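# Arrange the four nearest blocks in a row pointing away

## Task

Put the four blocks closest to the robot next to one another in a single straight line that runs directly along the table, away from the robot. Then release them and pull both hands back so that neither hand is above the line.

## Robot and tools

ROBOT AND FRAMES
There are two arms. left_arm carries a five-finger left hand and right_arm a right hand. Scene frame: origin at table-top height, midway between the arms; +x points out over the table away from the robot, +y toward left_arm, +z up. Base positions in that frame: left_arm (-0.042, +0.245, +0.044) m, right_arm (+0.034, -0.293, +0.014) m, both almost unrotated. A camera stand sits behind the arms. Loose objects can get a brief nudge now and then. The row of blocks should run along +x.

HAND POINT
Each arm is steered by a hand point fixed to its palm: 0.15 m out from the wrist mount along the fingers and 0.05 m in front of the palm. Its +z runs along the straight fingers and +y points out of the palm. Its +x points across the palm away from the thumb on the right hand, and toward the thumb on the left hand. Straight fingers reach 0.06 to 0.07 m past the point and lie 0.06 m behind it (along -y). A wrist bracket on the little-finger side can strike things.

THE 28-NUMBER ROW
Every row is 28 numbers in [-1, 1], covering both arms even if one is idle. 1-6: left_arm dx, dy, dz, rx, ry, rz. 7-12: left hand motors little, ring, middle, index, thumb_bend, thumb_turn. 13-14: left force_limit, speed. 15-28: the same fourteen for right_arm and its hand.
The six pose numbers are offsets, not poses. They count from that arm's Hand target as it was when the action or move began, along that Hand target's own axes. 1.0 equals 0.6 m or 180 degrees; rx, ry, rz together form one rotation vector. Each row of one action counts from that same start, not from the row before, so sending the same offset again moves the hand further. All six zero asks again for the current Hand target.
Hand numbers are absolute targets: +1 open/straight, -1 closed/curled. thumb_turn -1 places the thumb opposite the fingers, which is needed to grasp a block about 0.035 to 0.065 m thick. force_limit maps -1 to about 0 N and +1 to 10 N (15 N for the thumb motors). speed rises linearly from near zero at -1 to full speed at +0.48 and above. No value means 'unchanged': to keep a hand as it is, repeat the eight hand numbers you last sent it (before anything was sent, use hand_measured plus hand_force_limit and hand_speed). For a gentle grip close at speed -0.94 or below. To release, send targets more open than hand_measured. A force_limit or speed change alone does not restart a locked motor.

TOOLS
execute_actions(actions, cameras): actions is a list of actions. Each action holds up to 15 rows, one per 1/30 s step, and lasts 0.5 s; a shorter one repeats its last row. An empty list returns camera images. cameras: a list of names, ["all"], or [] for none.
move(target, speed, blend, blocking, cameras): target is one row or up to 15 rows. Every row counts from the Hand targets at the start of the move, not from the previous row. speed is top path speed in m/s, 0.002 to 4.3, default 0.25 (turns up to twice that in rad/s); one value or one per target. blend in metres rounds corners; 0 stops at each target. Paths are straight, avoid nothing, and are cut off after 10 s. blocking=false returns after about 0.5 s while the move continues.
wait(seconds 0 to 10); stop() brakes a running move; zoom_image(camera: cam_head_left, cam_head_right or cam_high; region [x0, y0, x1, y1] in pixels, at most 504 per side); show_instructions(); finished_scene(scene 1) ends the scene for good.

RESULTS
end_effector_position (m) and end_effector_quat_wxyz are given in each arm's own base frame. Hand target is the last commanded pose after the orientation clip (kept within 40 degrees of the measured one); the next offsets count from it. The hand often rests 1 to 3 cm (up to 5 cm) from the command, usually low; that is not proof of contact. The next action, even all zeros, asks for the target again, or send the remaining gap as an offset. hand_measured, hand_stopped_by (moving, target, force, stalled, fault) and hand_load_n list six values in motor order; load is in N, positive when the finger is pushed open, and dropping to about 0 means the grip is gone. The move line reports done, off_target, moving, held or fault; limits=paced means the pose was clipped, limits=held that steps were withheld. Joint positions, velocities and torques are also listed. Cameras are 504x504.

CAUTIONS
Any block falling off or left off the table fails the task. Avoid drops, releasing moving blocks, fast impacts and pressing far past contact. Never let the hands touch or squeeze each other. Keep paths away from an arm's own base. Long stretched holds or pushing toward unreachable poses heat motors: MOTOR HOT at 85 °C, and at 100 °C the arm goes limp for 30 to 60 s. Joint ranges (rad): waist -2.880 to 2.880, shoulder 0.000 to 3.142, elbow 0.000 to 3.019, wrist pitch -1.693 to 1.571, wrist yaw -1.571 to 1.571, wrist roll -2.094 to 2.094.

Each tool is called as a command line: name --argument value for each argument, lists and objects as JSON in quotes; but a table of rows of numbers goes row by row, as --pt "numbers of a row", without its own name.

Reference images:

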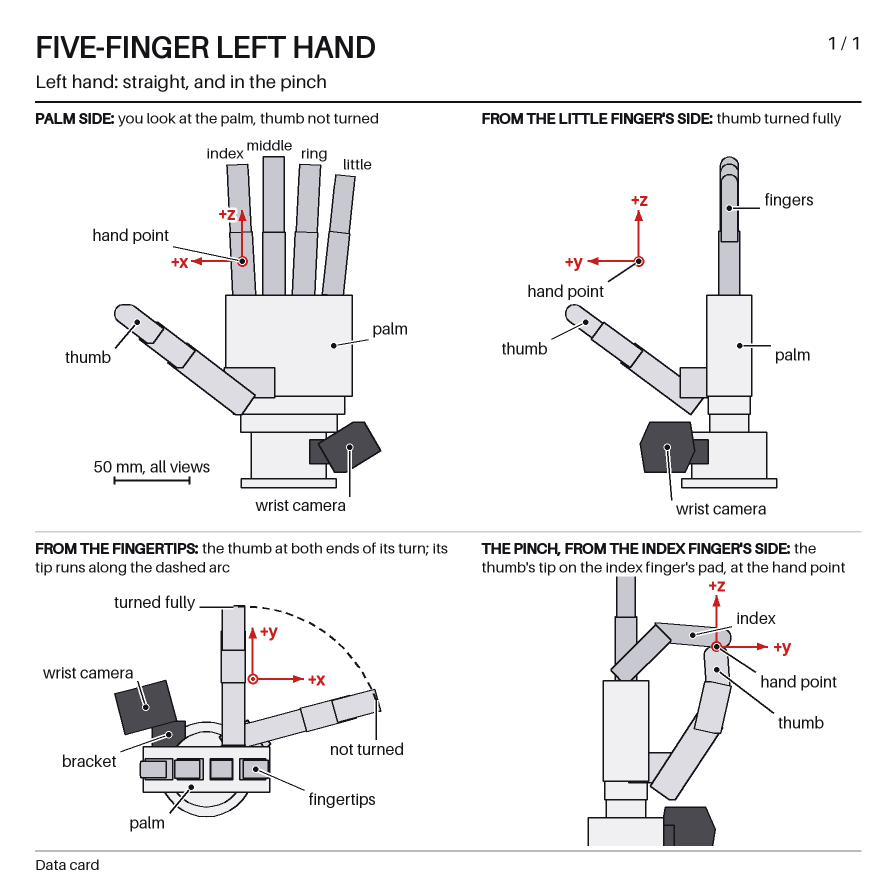

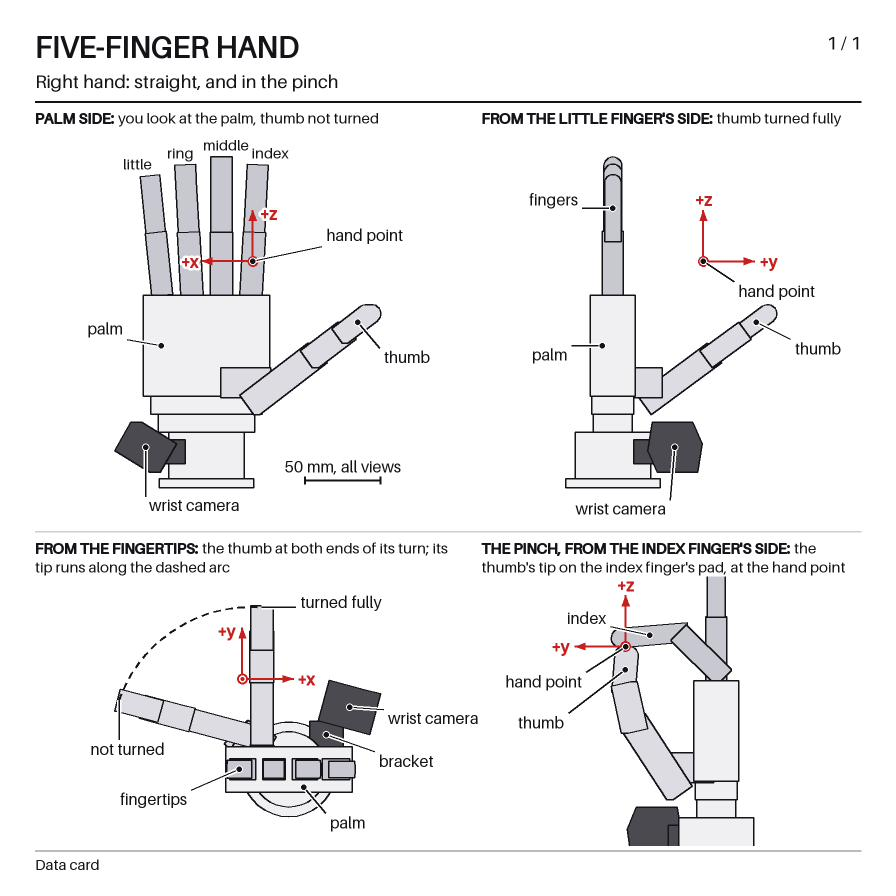

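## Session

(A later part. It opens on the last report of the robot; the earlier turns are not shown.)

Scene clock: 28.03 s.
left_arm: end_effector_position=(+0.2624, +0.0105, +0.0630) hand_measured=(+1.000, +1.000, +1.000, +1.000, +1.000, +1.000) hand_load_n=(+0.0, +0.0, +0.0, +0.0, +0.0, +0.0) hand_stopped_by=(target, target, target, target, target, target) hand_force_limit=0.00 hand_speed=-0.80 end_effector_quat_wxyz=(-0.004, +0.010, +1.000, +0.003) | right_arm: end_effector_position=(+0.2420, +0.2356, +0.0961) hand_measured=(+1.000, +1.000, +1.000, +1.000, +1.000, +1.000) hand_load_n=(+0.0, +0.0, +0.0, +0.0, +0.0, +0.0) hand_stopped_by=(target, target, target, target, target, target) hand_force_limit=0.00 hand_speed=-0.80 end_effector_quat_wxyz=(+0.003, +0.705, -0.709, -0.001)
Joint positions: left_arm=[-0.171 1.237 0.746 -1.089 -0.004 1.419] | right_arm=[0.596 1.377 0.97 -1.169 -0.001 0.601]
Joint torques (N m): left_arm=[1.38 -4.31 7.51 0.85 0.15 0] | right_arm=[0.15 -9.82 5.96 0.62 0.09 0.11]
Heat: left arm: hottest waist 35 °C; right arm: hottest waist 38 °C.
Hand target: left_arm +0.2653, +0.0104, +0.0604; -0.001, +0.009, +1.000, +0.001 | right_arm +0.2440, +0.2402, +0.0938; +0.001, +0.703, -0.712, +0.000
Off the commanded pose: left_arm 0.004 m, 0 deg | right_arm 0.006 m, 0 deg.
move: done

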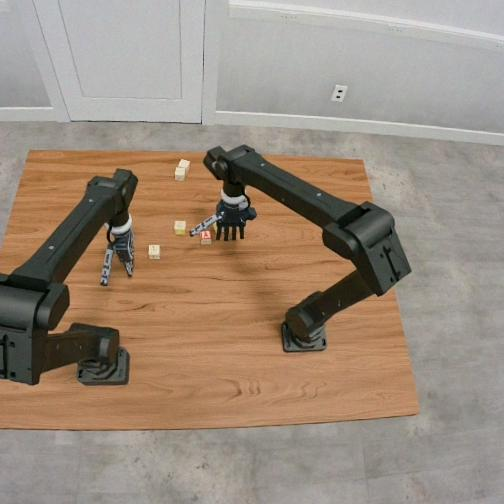

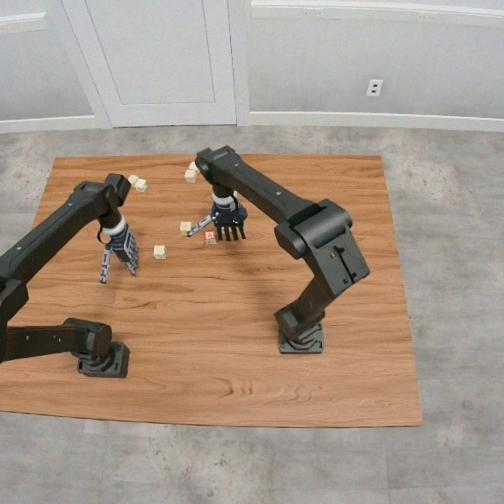

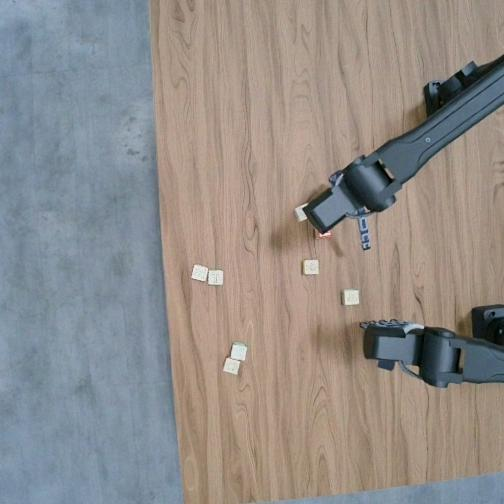

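move --target '[-0.037,0,0.042,0,0,0,1,1,1,1,1,1,0,-0.8, -0.006,0,0.05,0,0,0,1,1,1,1,1,1,0,-0.8]' --cameras '["all"]' --speed 0.1

zoom_image --camera "cam_head_left" --region '[100, 190, 260, 280]'

zoom_image --camera "cam_head_right" --region '[100, 190, 260, 280]'

Scene clock: 29.53 s.
left_arm: end_effector_position=(+0.2778, +0.0085, +0.0340) hand_measured=(+1.000, +1.000, +1.000, +1.000, +1.000, +1.000) hand_load_n=(+0.0, +0.5, +0.0, +0.0, +0.0, +0.0) hand_stopped_by=(target, target, target, target, target, target) hand_force_limit=0.00 hand_speed=-0.80 end_effector_quat_wxyz=(-0.011, +0.010, +1.000, +0.004) | right_arm: end_effector_position=(+0.2428, +0.2389, +0.0663) hand_measured=(+1.000, +1.000, +1.000, +1.000, +1.000, +1.000) hand_load_n=(+0.0, +0.0, +0.0, +0.0, +0.0, +0.0) hand_stopped_by=(target, target, target, target, target, target) hand_force_limit=0.00 hand_speed=-0.80 end_effector_quat_wxyz=(+0.002, +0.704, -0.710, -0.001)
Joint positions: left_arm=[-0.169 1.34 0.746 -0.999 -0.004 1.421] | right_arm=[0.602 1.419 0.926 -1.082 -0.001 0.61]
Joint torques (N m): left_arm=[2.02 -5.25 8.14 0.83 0.13 0.08] | right_arm=[0.97 -10.52 5.87 0.59 0.05 0.18]
Heat: left arm: hottest waist 35 °C; right arm: hottest waist 38 °C.
Hand target: left_arm +0.2875, +0.0101, +0.0351; -0.001, +0.009, +1.000, +0.001 | right_arm +0.2441, +0.2439, +0.0639; +0.000, +0.703, -0.712, +0.000
Off the commanded pose: left_arm 0.010 m, 1 deg | right_arm 0.006 m, 0 deg.
move: done

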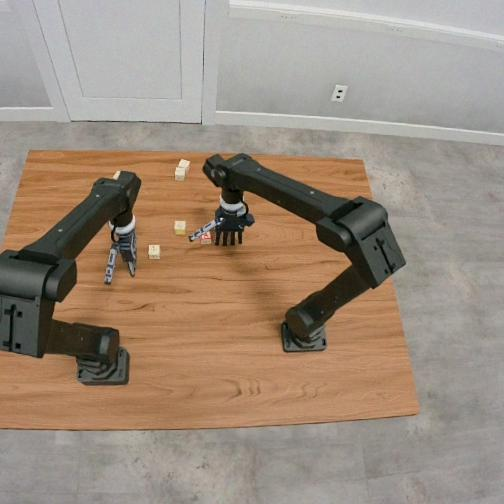

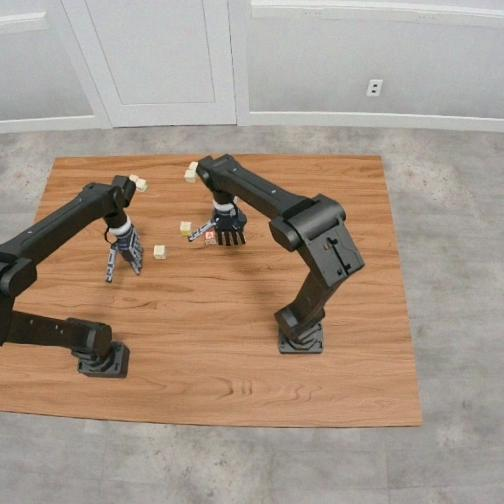

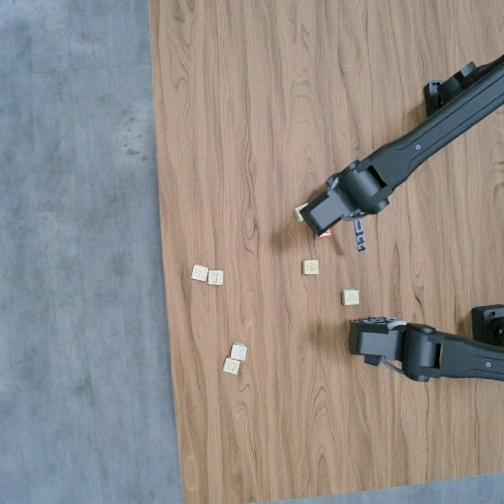

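Scaled by 3.150 from the camera's 504x504 image, which has a finer 720x720 frame.

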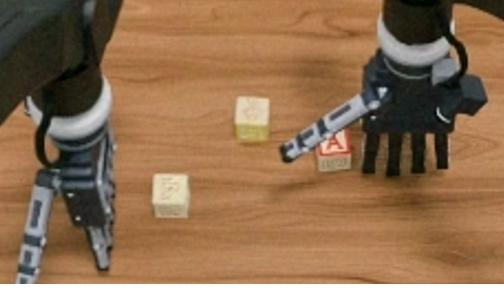

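Scaled by 3.150 from the camera's 504x504 image, which has a finer 720x720 frame.

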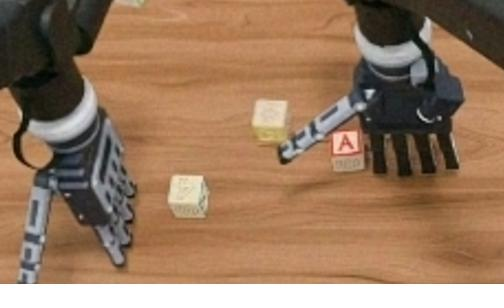

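zoom_image --camera "cam_head_right" --region '[120, 230, 180, 290]'

zoom_image --camera "cam_head_left" --region '[190, 215, 250, 265]'

zoom_image --camera "cam_high" --region '[280, 180, 400, 380]'

Scaled by 8.400 from the camera's 504x504 image, which has a finer 720x720 frame.

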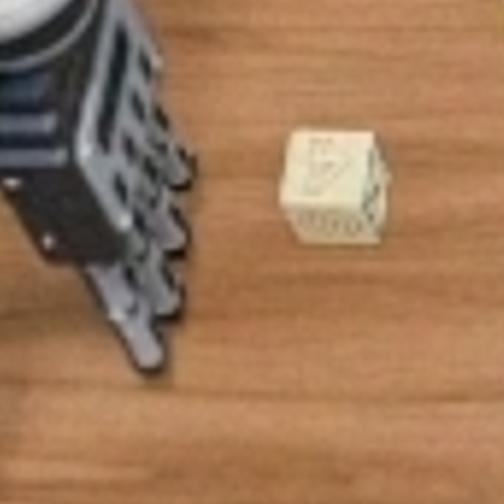

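Scaled by 8.400 from the camera's 504x504 image, which has a finer 720x720 frame.

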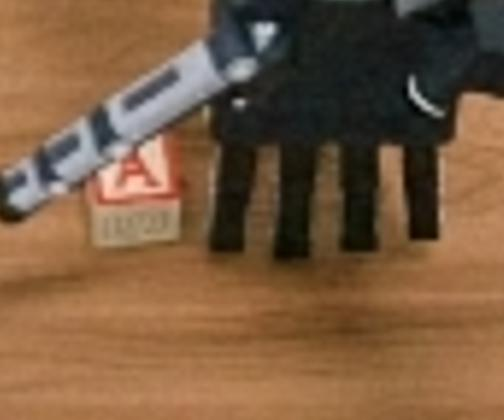

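Scaled by 2.520 from the camera's 504x504 image, which has a finer 720x720 frame.

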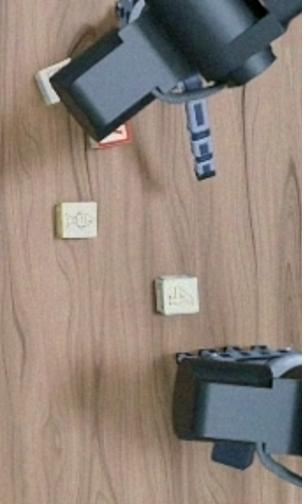

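move --pt "-0.0233 0 0.01 0 0 0 1 1 1 1 1 1 0 -0.8 0 -0.1 0 0 0 0 1 1 1 1 1 1 0 -0.8" --pt "-0.0233 -0.15 0.01 0 0 0 1 1 1 1 1 1 0 -0.8 0 -0.1 0 0 0 0 1 1 1 1 1 1 0 -0.8" --cameras '["all"]' --speed 0.1

zoom_image --camera "cam_head_right" --region '[120, 200, 220, 290]'

zoom_image --camera "cam_head_left" --region '[140, 195, 260, 275]'

zoom_image --camera "cam_high" --region '[260, 180, 400, 340]'

Scene clock: 33.73 s.
left_arm: end_effector_position=(+0.2818, -0.0686, +0.0252) hand_measured=(+1.000, +1.000, +1.000, +1.000, +1.000, +1.000) hand_load_n=(+0.0, +0.0, -0.5, +0.0, +0.0, +0.0) hand_stopped_by=(target, target, target, target, target, target) hand_force_limit=0.00 hand_speed=-0.80 end_effector_quat_wxyz=(-0.017, +0.009, +1.000, +0.009) | right_arm: end_effector_position=(+0.2852, +0.2397, +0.0641) hand_measured=(+1.000, +1.000, +1.000, +1.000, +1.000, +1.000) hand_load_n=(+0.0, +0.5, -4.0, +0.0, +0.0, +0.0) hand_stopped_by=(target, target, target, target, target, target) hand_force_limit=0.00 hand_speed=-0.80 end_effector_quat_wxyz=(+0.007, +0.703, -0.711, -0.006)
Joint positions: left_arm=[-0.394 1.435 0.809 -0.983 -0.003 1.195] | right_arm=[0.54 1.522 1.029 -1.095 -0.008 0.551]
Joint torques (N m): left_arm=[0.73 -5.66 9.88 0.85 0.18 -0.1] | right_arm=[-1.08 -10.17 8.35 0.61 0.36 -0.04]
Heat: left arm: hottest waist 35 °C; right arm: hottest waist 38 °C.
Hand target: left_arm +0.2998, -0.0801, +0.0289; -0.001, +0.009, +1.000, +0.001 | right_arm +0.3041, +0.2431, +0.0638; +0.000, +0.703, -0.712, +0.000
Off the commanded pose: left_arm 0.022 m, 2 deg | right_arm 0.019 m, 1 deg.
move: off_target (left_arm, right_arm)

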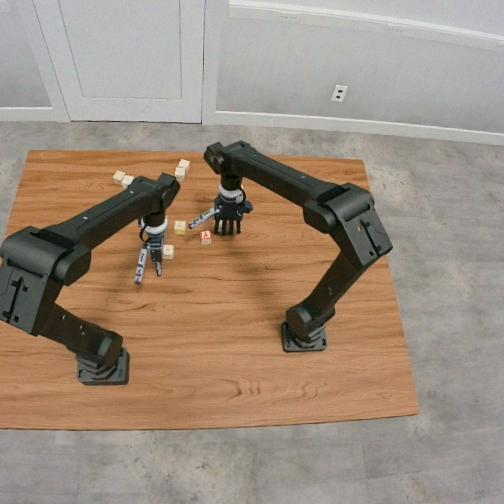

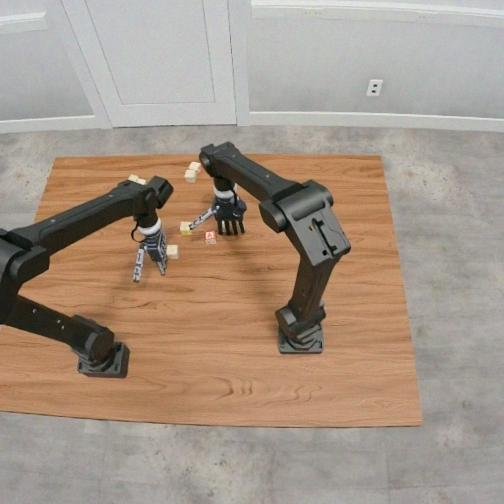

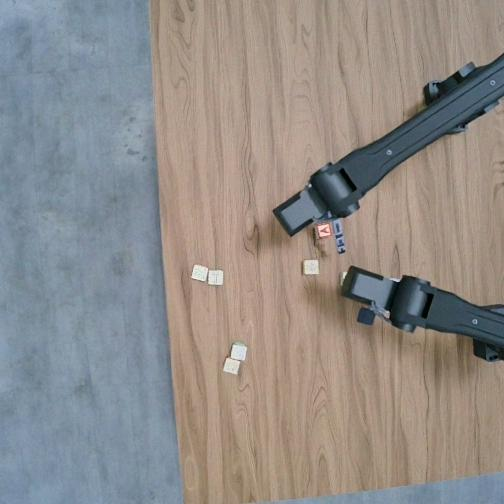

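Scaled by 5.040 from the camera's 504x504 image, which has a finer 720x720 frame.

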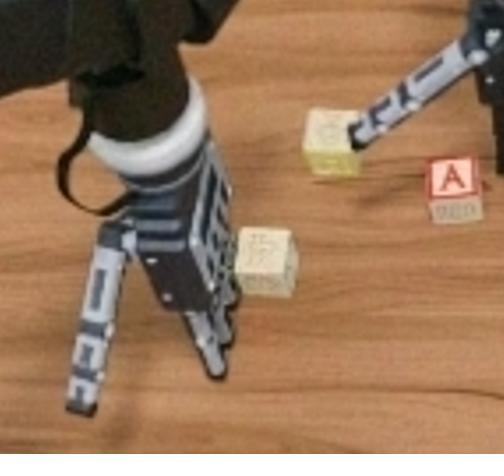

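Scaled by 4.200 from the camera's 504x504 image, which has a finer 720x720 frame.

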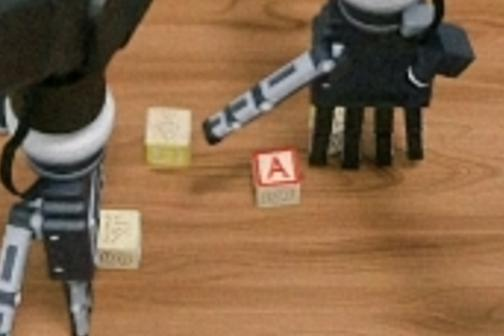

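Scaled by 3.150 from the camera's 504x504 image, which has a finer 720x720 frame.

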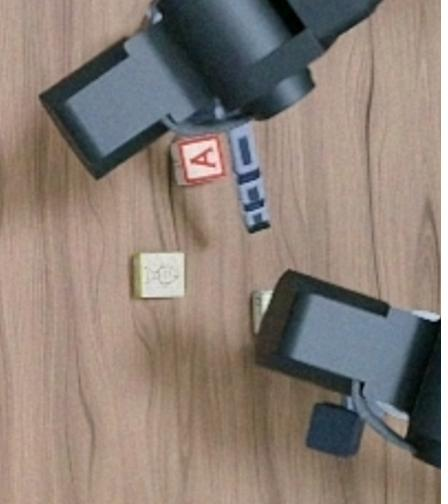

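zoom_image --camera "cam_head_left" --region '[195, 205, 255, 255]'

zoom_image --camera "cam_head_right" --region '[190, 205, 250, 255]'

Scaled by 8.400 from the camera's 504x504 image, which has a finer 720x720 frame.

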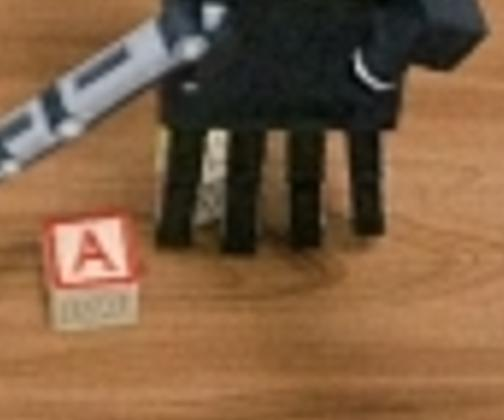

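Scaled by 8.400 from the camera's 504x504 image, which has a finer 720x720 frame.

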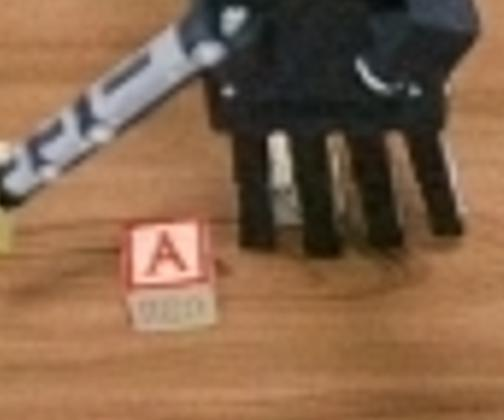

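move --target '[0,0,0,0,0,0,1,1,1,1,1,1,0,-0.8, 0,-0.03,0,0,0,0,1,1,1,1,1,1,0,-0.8]' --cameras '["all"]' --speed 0.1

zoom_image --camera "cam_head_left" --region '[195, 205, 255, 255]'

zoom_image --camera "cam_head_right" --region '[190, 205, 250, 255]'

Scene clock: 35.07 s.
left_arm: end_effector_position=(+0.2818, -0.0686, +0.0252) hand_measured=(+1.000, +1.000, +1.000, +1.000, +1.000, +1.000) hand_load_n=(+0.0, +0.5, -0.5, +0.0, +0.0, +0.0) hand_stopped_by=(target, target, target, target, target, target) hand_force_limit=0.00 hand_speed=-0.80 end_effector_quat_wxyz=(-0.017, +0.009, +1.000, +0.009) | right_arm: end_effector_position=(+0.3016, +0.2402, +0.0644) hand_measured=(+1.000, +1.000, +1.000, +1.000, +1.000, +1.000) hand_load_n=(+0.0, +0.0, -4.5, +0.0, +0.0, +0.0) hand_stopped_by=(target, target, target, target, target, target) hand_force_limit=0.00 hand_speed=-0.80 end_effector_quat_wxyz=(+0.008, +0.704, -0.710, -0.006)
Joint positions: left_arm=[-0.394 1.435 0.809 -0.983 -0.003 1.195] | right_arm=[0.521 1.558 1.071 -1.102 -0.008 0.53]
Joint torques (N m): left_arm=[0.56 -5.6 9.89 0.84 0.17 -0.09] | right_arm=[-1.03 -10.75 8.44 0.49 0.37 -0.03]
Heat: left arm: hottest waist 35 °C; right arm: hottest waist 38 °C.
Hand target: left_arm +0.2998, -0.0800, +0.0289; -0.001, +0.009, +1.000, +0.001 | right_arm +0.3221, +0.2428, +0.0637; +0.001, +0.703, -0.712, +0.000
Off the commanded pose: left_arm 0.022 m, 2 deg | right_arm 0.021 m, 1 deg.
move: off_target (left_arm, right_arm)

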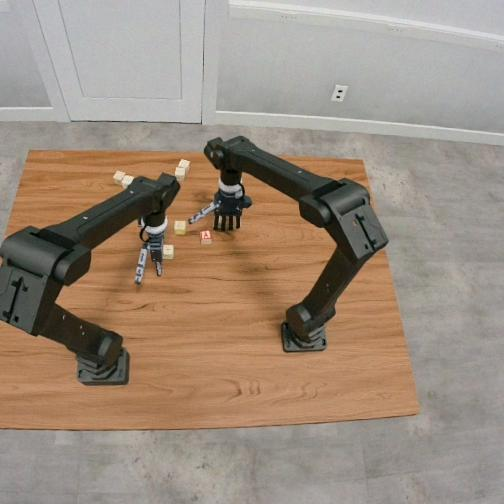

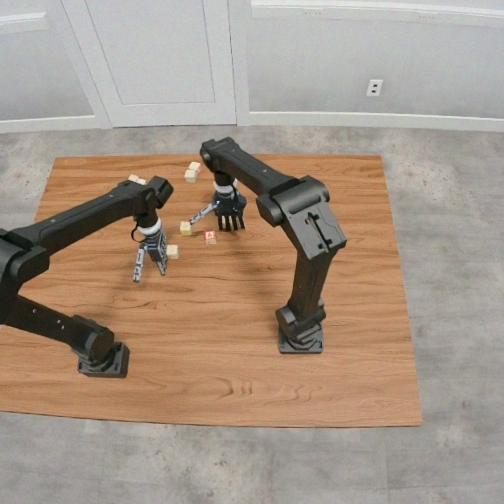

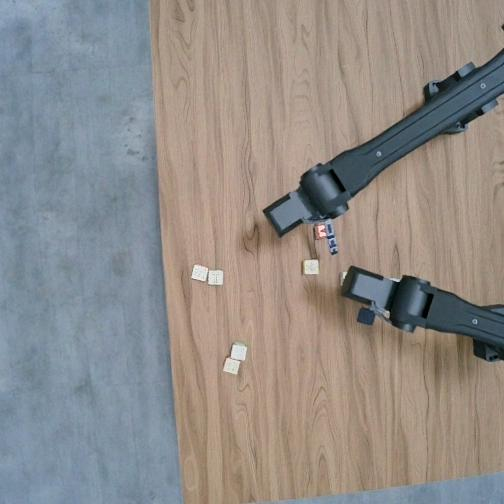

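Scaled by 8.400 from the camera's 504x504 image, which has a finer 720x720 frame.

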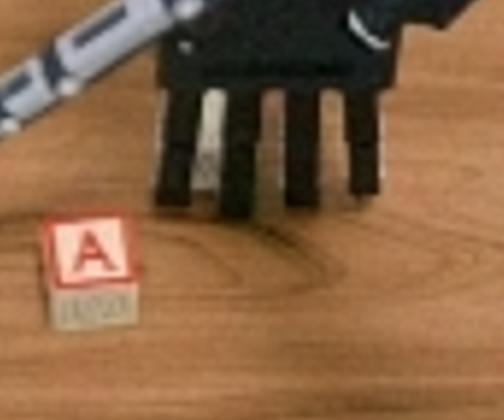

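Scaled by 8.400 from the camera's 504x504 image, which has a finer 720x720 frame.

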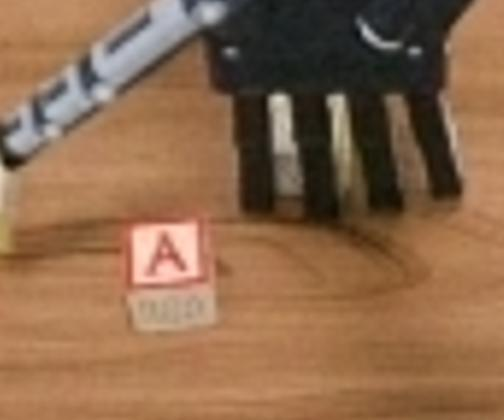

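move --target '[0,0,0,0,0,0,1,1,1,1,1,1,0,-0.8, 0,0,-0.015,0,0,0,1,1,1,1,1,1,0,-0.8]' --speed 0.1

Scene clock: 36.23 s.
left_arm: end_effector_position=(+0.2818, -0.0686, +0.0252) hand_measured=(+1.000, +1.000, +1.000, +1.000, +1.000, +1.000) hand_load_n=(+0.0, +0.0, -0.5, +0.0, +0.0, +0.0) hand_stopped_by=(target, target, target, target, target, target) hand_force_limit=0.00 hand_speed=-0.80 end_effector_quat_wxyz=(-0.017, +0.009, +1.000, +0.009) | right_arm: end_effector_position=(+0.3061, +0.2385, +0.0653) hand_measured=(+1.000, +1.000, +1.000, +1.000, +1.000, +1.000) hand_load_n=(+0.0, +0.0, +0.0, +0.0, +0.0, +0.0) hand_stopped_by=(target, target, target, target, target, target) hand_force_limit=0.00 hand_speed=-0.80 end_effector_quat_wxyz=(+0.009, +0.702, -0.712, -0.004)
Joint positions: left_arm=[-0.394 1.435 0.809 -0.983 -0.003 1.195] | right_arm=[0.515 1.563 1.081 -1.108 -0.002 0.53]
Joint torques (N m): left_arm=[0.62 -5.6 9.88 0.85 0.18 -0.1] | right_arm=[-0.5 -12.16 8.61 -0.12 0.18 -0.04]
Heat: left arm: hottest waist 35 °C; right arm: hottest waist 38 °C.
Hand target: left_arm +0.2998, -0.0800, +0.0289; -0.001, +0.009, +1.000, +0.001 | right_arm +0.3221, +0.2429, +0.0727; +0.001, +0.703, -0.712, +0.000
Off the commanded pose: left_arm 0.022 m, 2 deg | right_arm 0.018 m, 1 deg.
move: off_target (left_arm, right_arm)

move --pt "0 0 0 0 0 0 1 1 1 1 1 1 0 -0.8 0 0 -0.01 0 0 0 1 1 1 1 1 1 0 -0.8" --pt "0 0 0 0 0 0 1 1 1 1 1 1 0 -0.8 0 -0.025 -0.01 0 0 0 1 1 1 1 1 1 0 -0.8" --speed 0.1 --cameras '["all"]'

zoom_image --camera "cam_head_left" --region '[160, 205, 250, 265]'

Scene clock: 38.37 s.
left_arm: end_effector_position=(+0.2818, -0.0686, +0.0252) hand_measured=(+1.000, +1.000, +1.000, +1.000, +1.000, +1.000) hand_load_n=(+0.0, +0.0, -0.5, +0.0, +0.0, +0.0) hand_stopped_by=(target, target, target, target, target, target) hand_force_limit=0.00 hand_speed=-0.80 end_effector_quat_wxyz=(-0.017, +0.009, +1.000, +0.009) | right_arm: end_effector_position=(+0.3235, +0.2386, +0.0719) hand_measured=(+1.000, +1.000, +1.000, +1.000, +1.000, +1.000) hand_load_n=(+0.0, +0.0, +0.0, +0.0, +0.0, +0.0) hand_stopped_by=(target, target, target, target, target, target) hand_force_limit=0.00 hand_speed=-0.80 end_effector_quat_wxyz=(+0.008, +0.699, -0.715, -0.003)
Joint positions: left_arm=[-0.394 1.435 0.809 -0.983 -0.003 1.195] | right_arm=[0.495 1.59 1.133 -1.131 -0.001 0.517]
Joint torques (N m): left_arm=[0.62 -5.6 9.89 0.87 0.17 -0.09] | right_arm=[-0.32 -13.27 8.44 -0.17 0.11 -0.05]
Heat: left arm: hottest waist 35 °C; right arm: hottest waist 38 °C.
Hand target: left_arm +0.2998, -0.0800, +0.0289; -0.001, +0.009, +1.000, +0.001 | right_arm +0.3371, +0.2426, +0.0788; +0.001, +0.703, -0.712, +0.000
Off the commanded pose: left_arm 0.022 m, 2 deg | right_arm 0.016 m, 1 deg.
move: off_target (left_arm, right_arm)

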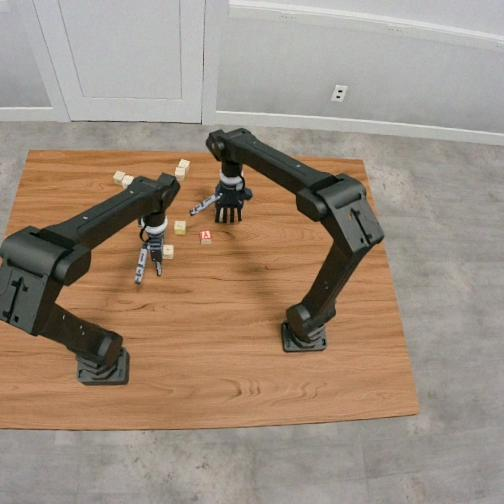

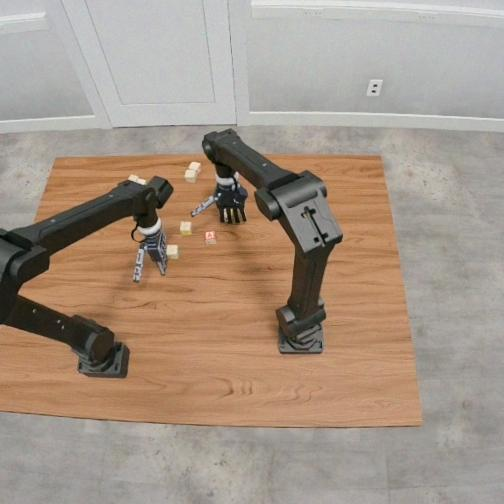

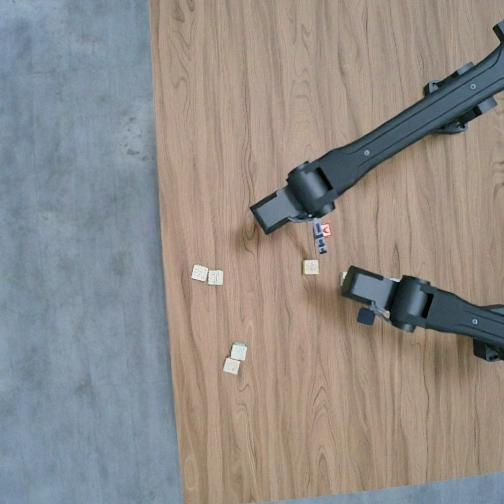

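Scaled by 5.600 from the camera's 504x504 image, which has a finer 720x720 frame.

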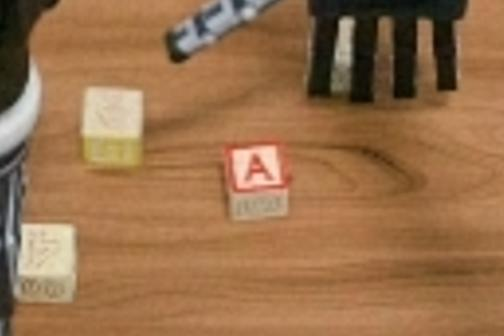

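move --pt "0 0 0 0 0 0 1 1 1 1 1 1 0 -0.8 0 0.04 -0.02 0 0 0 1 1 1 1 1 1 0 -0.8" --pt "0 0 0 0 0 0 1 1 1 1 1 1 0 -0.8 0 0.04 -0.14 0 0 0 1 1 1 1 1 1 0 -0.8" --pt "0 0 0 0 0 0 1 1 1 1 1 1 0 -0.8 0.2488 -0.0968 -0.13 0 0 -0.5 1 1 1 1 1 1 0 -0.8" --speed 0.3 --blend '[0.01,0.03,0]' --cameras '["all"]'

zoom_image --camera "cam_head_left" --region '[160, 190, 260, 265]'

zoom_image --camera "cam_high" --region '[260, 180, 400, 340]'

Scene clock: 43.10 s.
left_arm: end_effector_position=(+0.2818, -0.0686, +0.0252) hand_measured=(+1.000, +1.000, +1.000, +1.000, +1.000, +1.000) hand_load_n=(+0.0, +0.0, -0.5, +0.0, +0.0, +0.0) hand_stopped_by=(target, target, target, target, target, target) hand_force_limit=0.00 hand_speed=-0.80 end_effector_quat_wxyz=(-0.017, +0.009, +1.000, +0.009) | right_arm: end_effector_position=(+0.3856, +0.0932, +0.1496) hand_measured=(+1.000, +1.000, +1.000, +1.000, +1.000, +1.000) hand_load_n=(+0.0, +0.0, +0.0, +0.0, +0.0, +0.0) hand_stopped_by=(target, target, target, target, target, target) hand_force_limit=0.00 hand_speed=-0.80 end_effector_quat_wxyz=(+0.005, +1.000, -0.010, -0.010)
Joint positions: left_arm=[-0.394 1.435 0.809 -0.983 -0.003 1.195] | right_arm=[0.353 1.546 1.296 -1.343 0.002 -1.198]
Joint torques (N m): left_arm=[0.62 -5.66 9.87 0.84 0.18 -0.09] | right_arm=[-0.26 -14.51 7.56 0.27 0.01 -0.08]
Motor temperatures (°C): left_arm=[35 31 31 35 32 28] | right_arm=[38 32 38 31 30 34]
Heat: left arm: hottest waist 35 °C; right arm: hottest waist 38 °C.
Hand target: left_arm +0.2998, -0.0800, +0.0289; -0.001, +0.009, +1.000, +0.001 | right_arm +0.3934, +0.0927, +0.1568; +0.000, +1.000, -0.006, +0.000
Off the commanded pose: left_arm 0.022 m, 2 deg | right_arm 0.011 m, 1 deg.
move: off_target (left_arm, right_arm)

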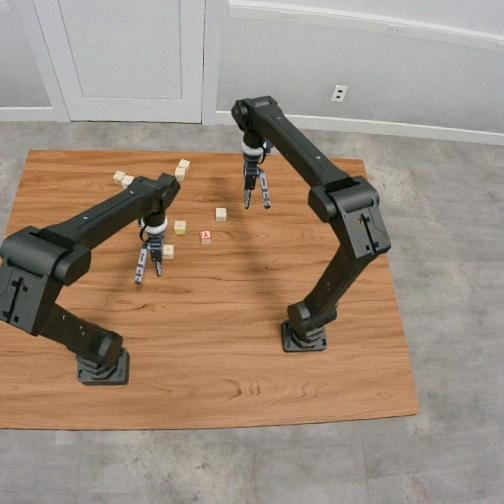

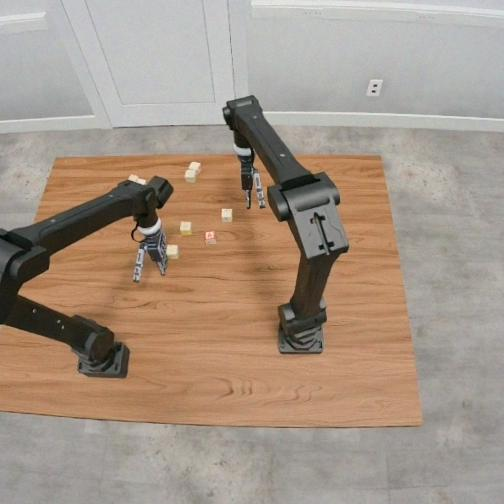

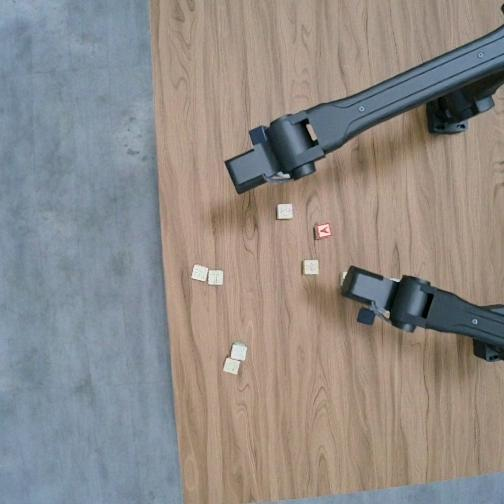

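Scaled by 5.040 from the camera's 504x504 image, which has a finer 720x720 frame.

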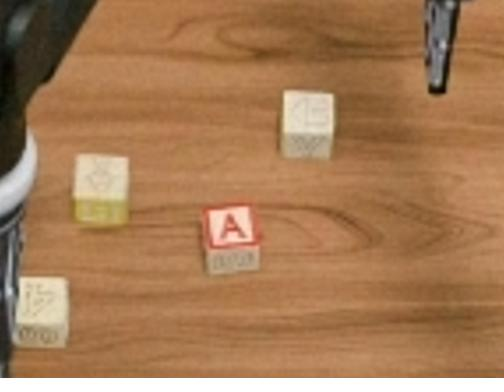

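Scaled by 3.150 from the camera's 504x504 image, which has a finer 720x720 frame.

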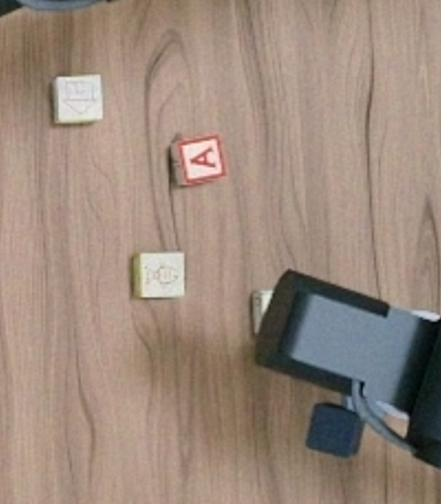

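move --target '[0,0,0,0,0,0,1,1,1,1,1,1,0,-0.8, 0.0233,0,0.128,0,0,0,1,1,1,1,1,1,0,-0.8]' --speed 0.12 --cameras '["all"]'

zoom_image --camera "cam_head_left" --region '[180, 190, 260, 250]'

zoom_image --camera "cam_head_right" --region '[180, 190, 260, 250]'

Scene clock: 44.87 s.
left_arm: end_effector_position=(+0.2818, -0.0686, +0.0252) hand_measured=(+1.000, +1.000, +1.000, +1.000, +1.000, +1.000) hand_load_n=(+0.0, +0.0, -0.5, +0.0, +0.0, +0.0) hand_stopped_by=(target, target, target, target, target, target) hand_force_limit=0.00 hand_speed=-0.80 end_effector_quat_wxyz=(-0.017, +0.009, +1.000, +0.009) | right_arm: end_effector_position=(+0.4014, +0.0943, +0.0809) hand_measured=(+1.000, +1.000, +1.000, +1.000, +1.000, +1.000) hand_load_n=(+0.0, +0.0, +0.0, +0.0, +0.0, +0.0) hand_stopped_by=(target, target, target, target, target, target) hand_force_limit=0.00 hand_speed=-0.80 end_effector_quat_wxyz=(+0.003, +1.000, -0.009, -0.005)
Joint positions: left_arm=[-0.394 1.435 0.809 -0.983 -0.003 1.195] | right_arm=[0.343 1.635 1.216 -1.162 0.002 -1.209]
Joint torques (N m): left_arm=[0.62 -5.66 9.89 0.88 0.18 -0.1] | right_arm=[-0.32 -14.21 6.2 0.55 0.04 -0.06]
Heat: left arm: hottest waist 35 °C; right arm: hottest waist 38 °C.
Hand target: left_arm +0.2998, -0.0800, +0.0289; -0.001, +0.009, +1.000, +0.001 | right_arm +0.4073, +0.0924, +0.0799; +0.000, +1.000, -0.006, -0.001
Off the commanded pose: left_arm 0.022 m, 2 deg | right_arm 0.006 m, 1 deg.
move: off_target (left_arm)

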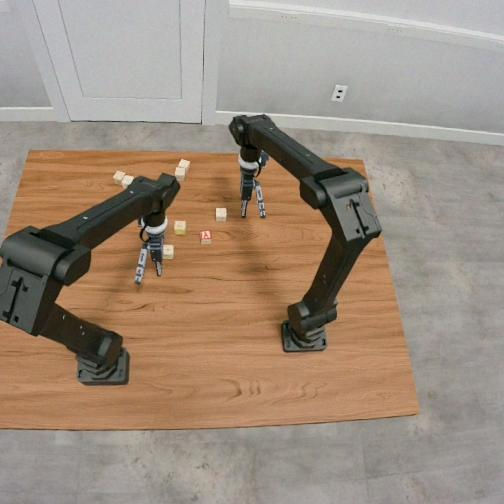

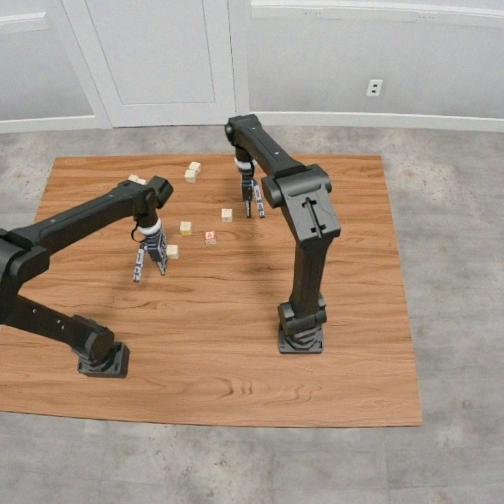

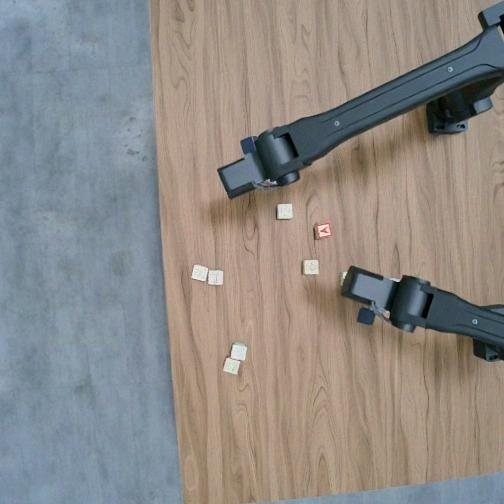

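Scaled by 6.300 from the camera's 504x504 image, which has a finer 720x720 frame.

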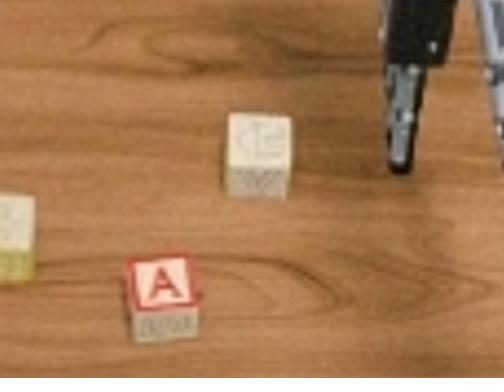

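Scaled by 6.300 from the camera's 504x504 image, which has a finer 720x720 frame.

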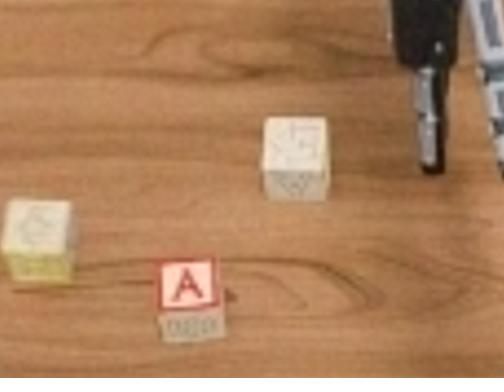

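move --pt "0 0 0 0 0 0 1 1 1 1 1 1 0 -0.8 0.017 0 0.0125 0 0 0 1 1 1 1 1 1 0 -0.8" --pt "0 0 0 0 0 0 1 1 1 1 1 1 0 -0.8 0.017 -0.1417 0.0125 0 0 0 1 1 1 1 1 1 0 -0.8" --speed 0.1 --cameras '["all"]'

zoom_image --camera "cam_head_left" --region '[180, 190, 260, 250]'

zoom_image --camera "cam_head_right" --region '[180, 190, 260, 250]'

zoom_image --camera "cam_high" --region '[260, 180, 400, 340]'

Scene clock: 47.97 s.
left_arm: end_effector_position=(+0.2818, -0.0686, +0.0252) hand_measured=(+1.000, +1.000, +1.000, +1.000, +1.000, +1.000) hand_load_n=(+0.0, +0.0, -0.5, +0.0, +0.0, +0.0) hand_stopped_by=(target, target, target, target, target, target) hand_force_limit=0.00 hand_speed=-0.80 end_effector_quat_wxyz=(-0.017, +0.009, +1.000, +0.009) | right_arm: end_effector_position=(+0.4072, +0.1679, +0.0673) hand_measured=(+1.000, +1.000, +1.000, +1.000, +1.000, +1.000) hand_load_n=(+0.0, +0.0, +0.0, +0.0, -0.5, +0.0) hand_stopped_by=(target, target, target, target, target, target) hand_force_limit=0.00 hand_speed=-0.80 end_effector_quat_wxyz=(+0.004, +1.000, -0.001, -0.006)
Joint positions: left_arm=[-0.394 1.435 0.809 -0.983 -0.003 1.195] | right_arm=[0.481 1.735 1.307 -1.158 0.002 -1.087]
Joint torques (N m): left_arm=[0.56 -5.6 9.88 0.84 0.17 -0.09] | right_arm=[1.14 -14.45 8.81 -0.2 0.03 0.17]
Heat: left arm: hottest waist 35 °C; right arm: hottest waist 38 °C.
Hand target: left_arm +0.2998, -0.0800, +0.0289; -0.001, +0.009, +1.000, +0.001 | right_arm +0.4185, +0.1774, +0.0724; +0.000, +1.000, -0.006, -0.001
Off the commanded pose: left_arm 0.022 m, 2 deg | right_arm 0.016 m, 1 deg.
move: off_target (left_arm, right_arm)

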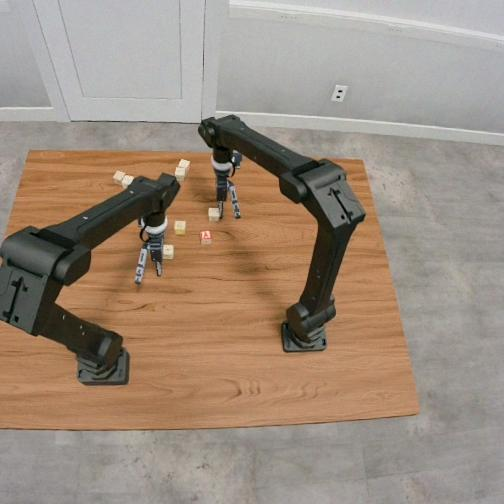

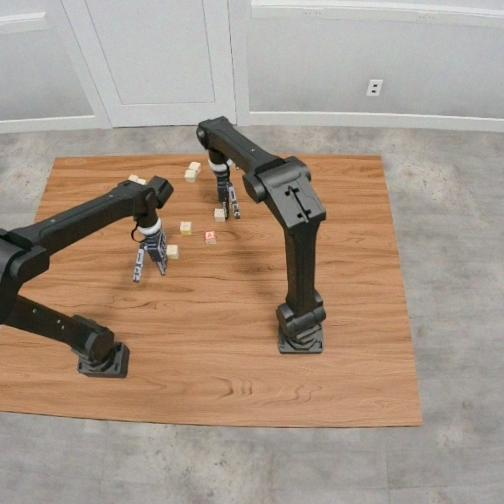

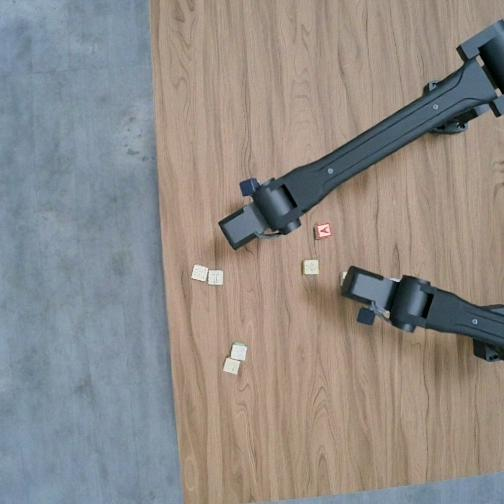

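Scaled by 6.300 from the camera's 504x504 image, which has a finer 720x720 frame.

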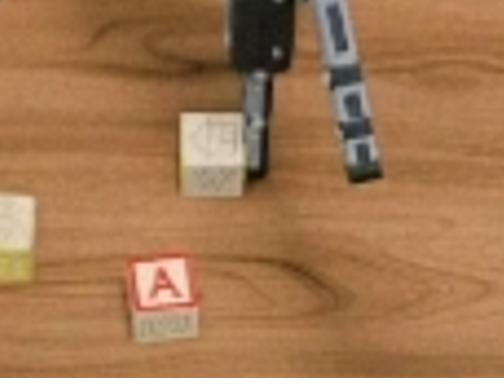

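Scaled by 6.300 from the camera's 504x504 image, which has a finer 720x720 frame.

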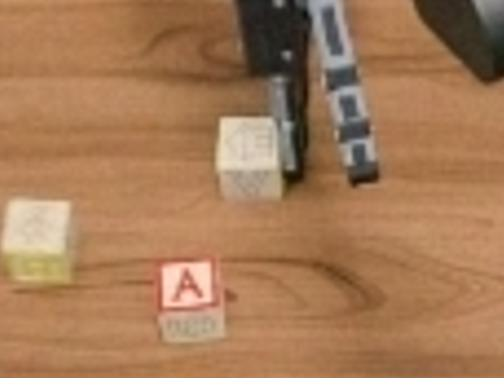

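Scaled by 3.150 from the camera's 504x504 image, which has a finer 720x720 frame.

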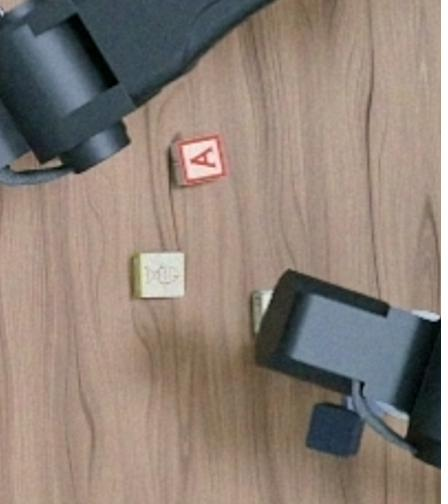

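zoom_image --camera "cam_head_left" --region '[0, 140, 120, 260]'

zoom_image --camera "cam_head_left" --region '[340, 140, 440, 430]'

zoom_image --camera "cam_high" --region '[140, 0, 504, 504]'

Scaled by 4.200 from the camera's 504x504 image, which has a finer 720x720 frame.

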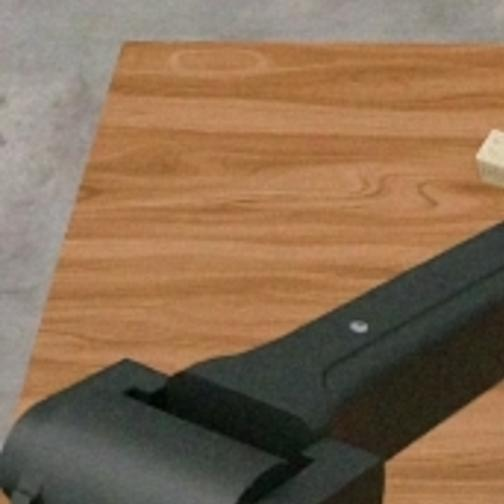

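Scaled by 1.738 from the camera's 504x504 image, which has a finer 720x720 frame.

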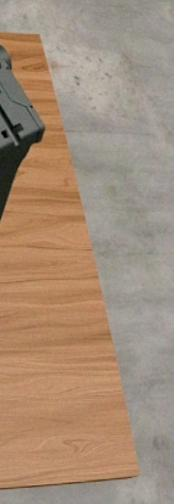

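Scaled by 1.000.

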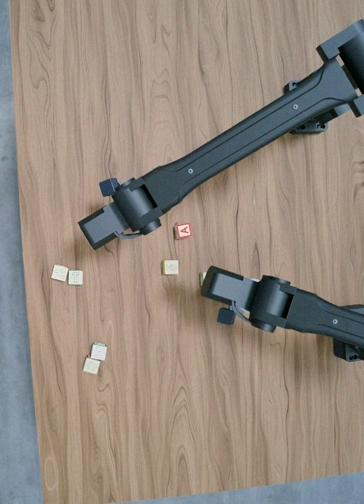

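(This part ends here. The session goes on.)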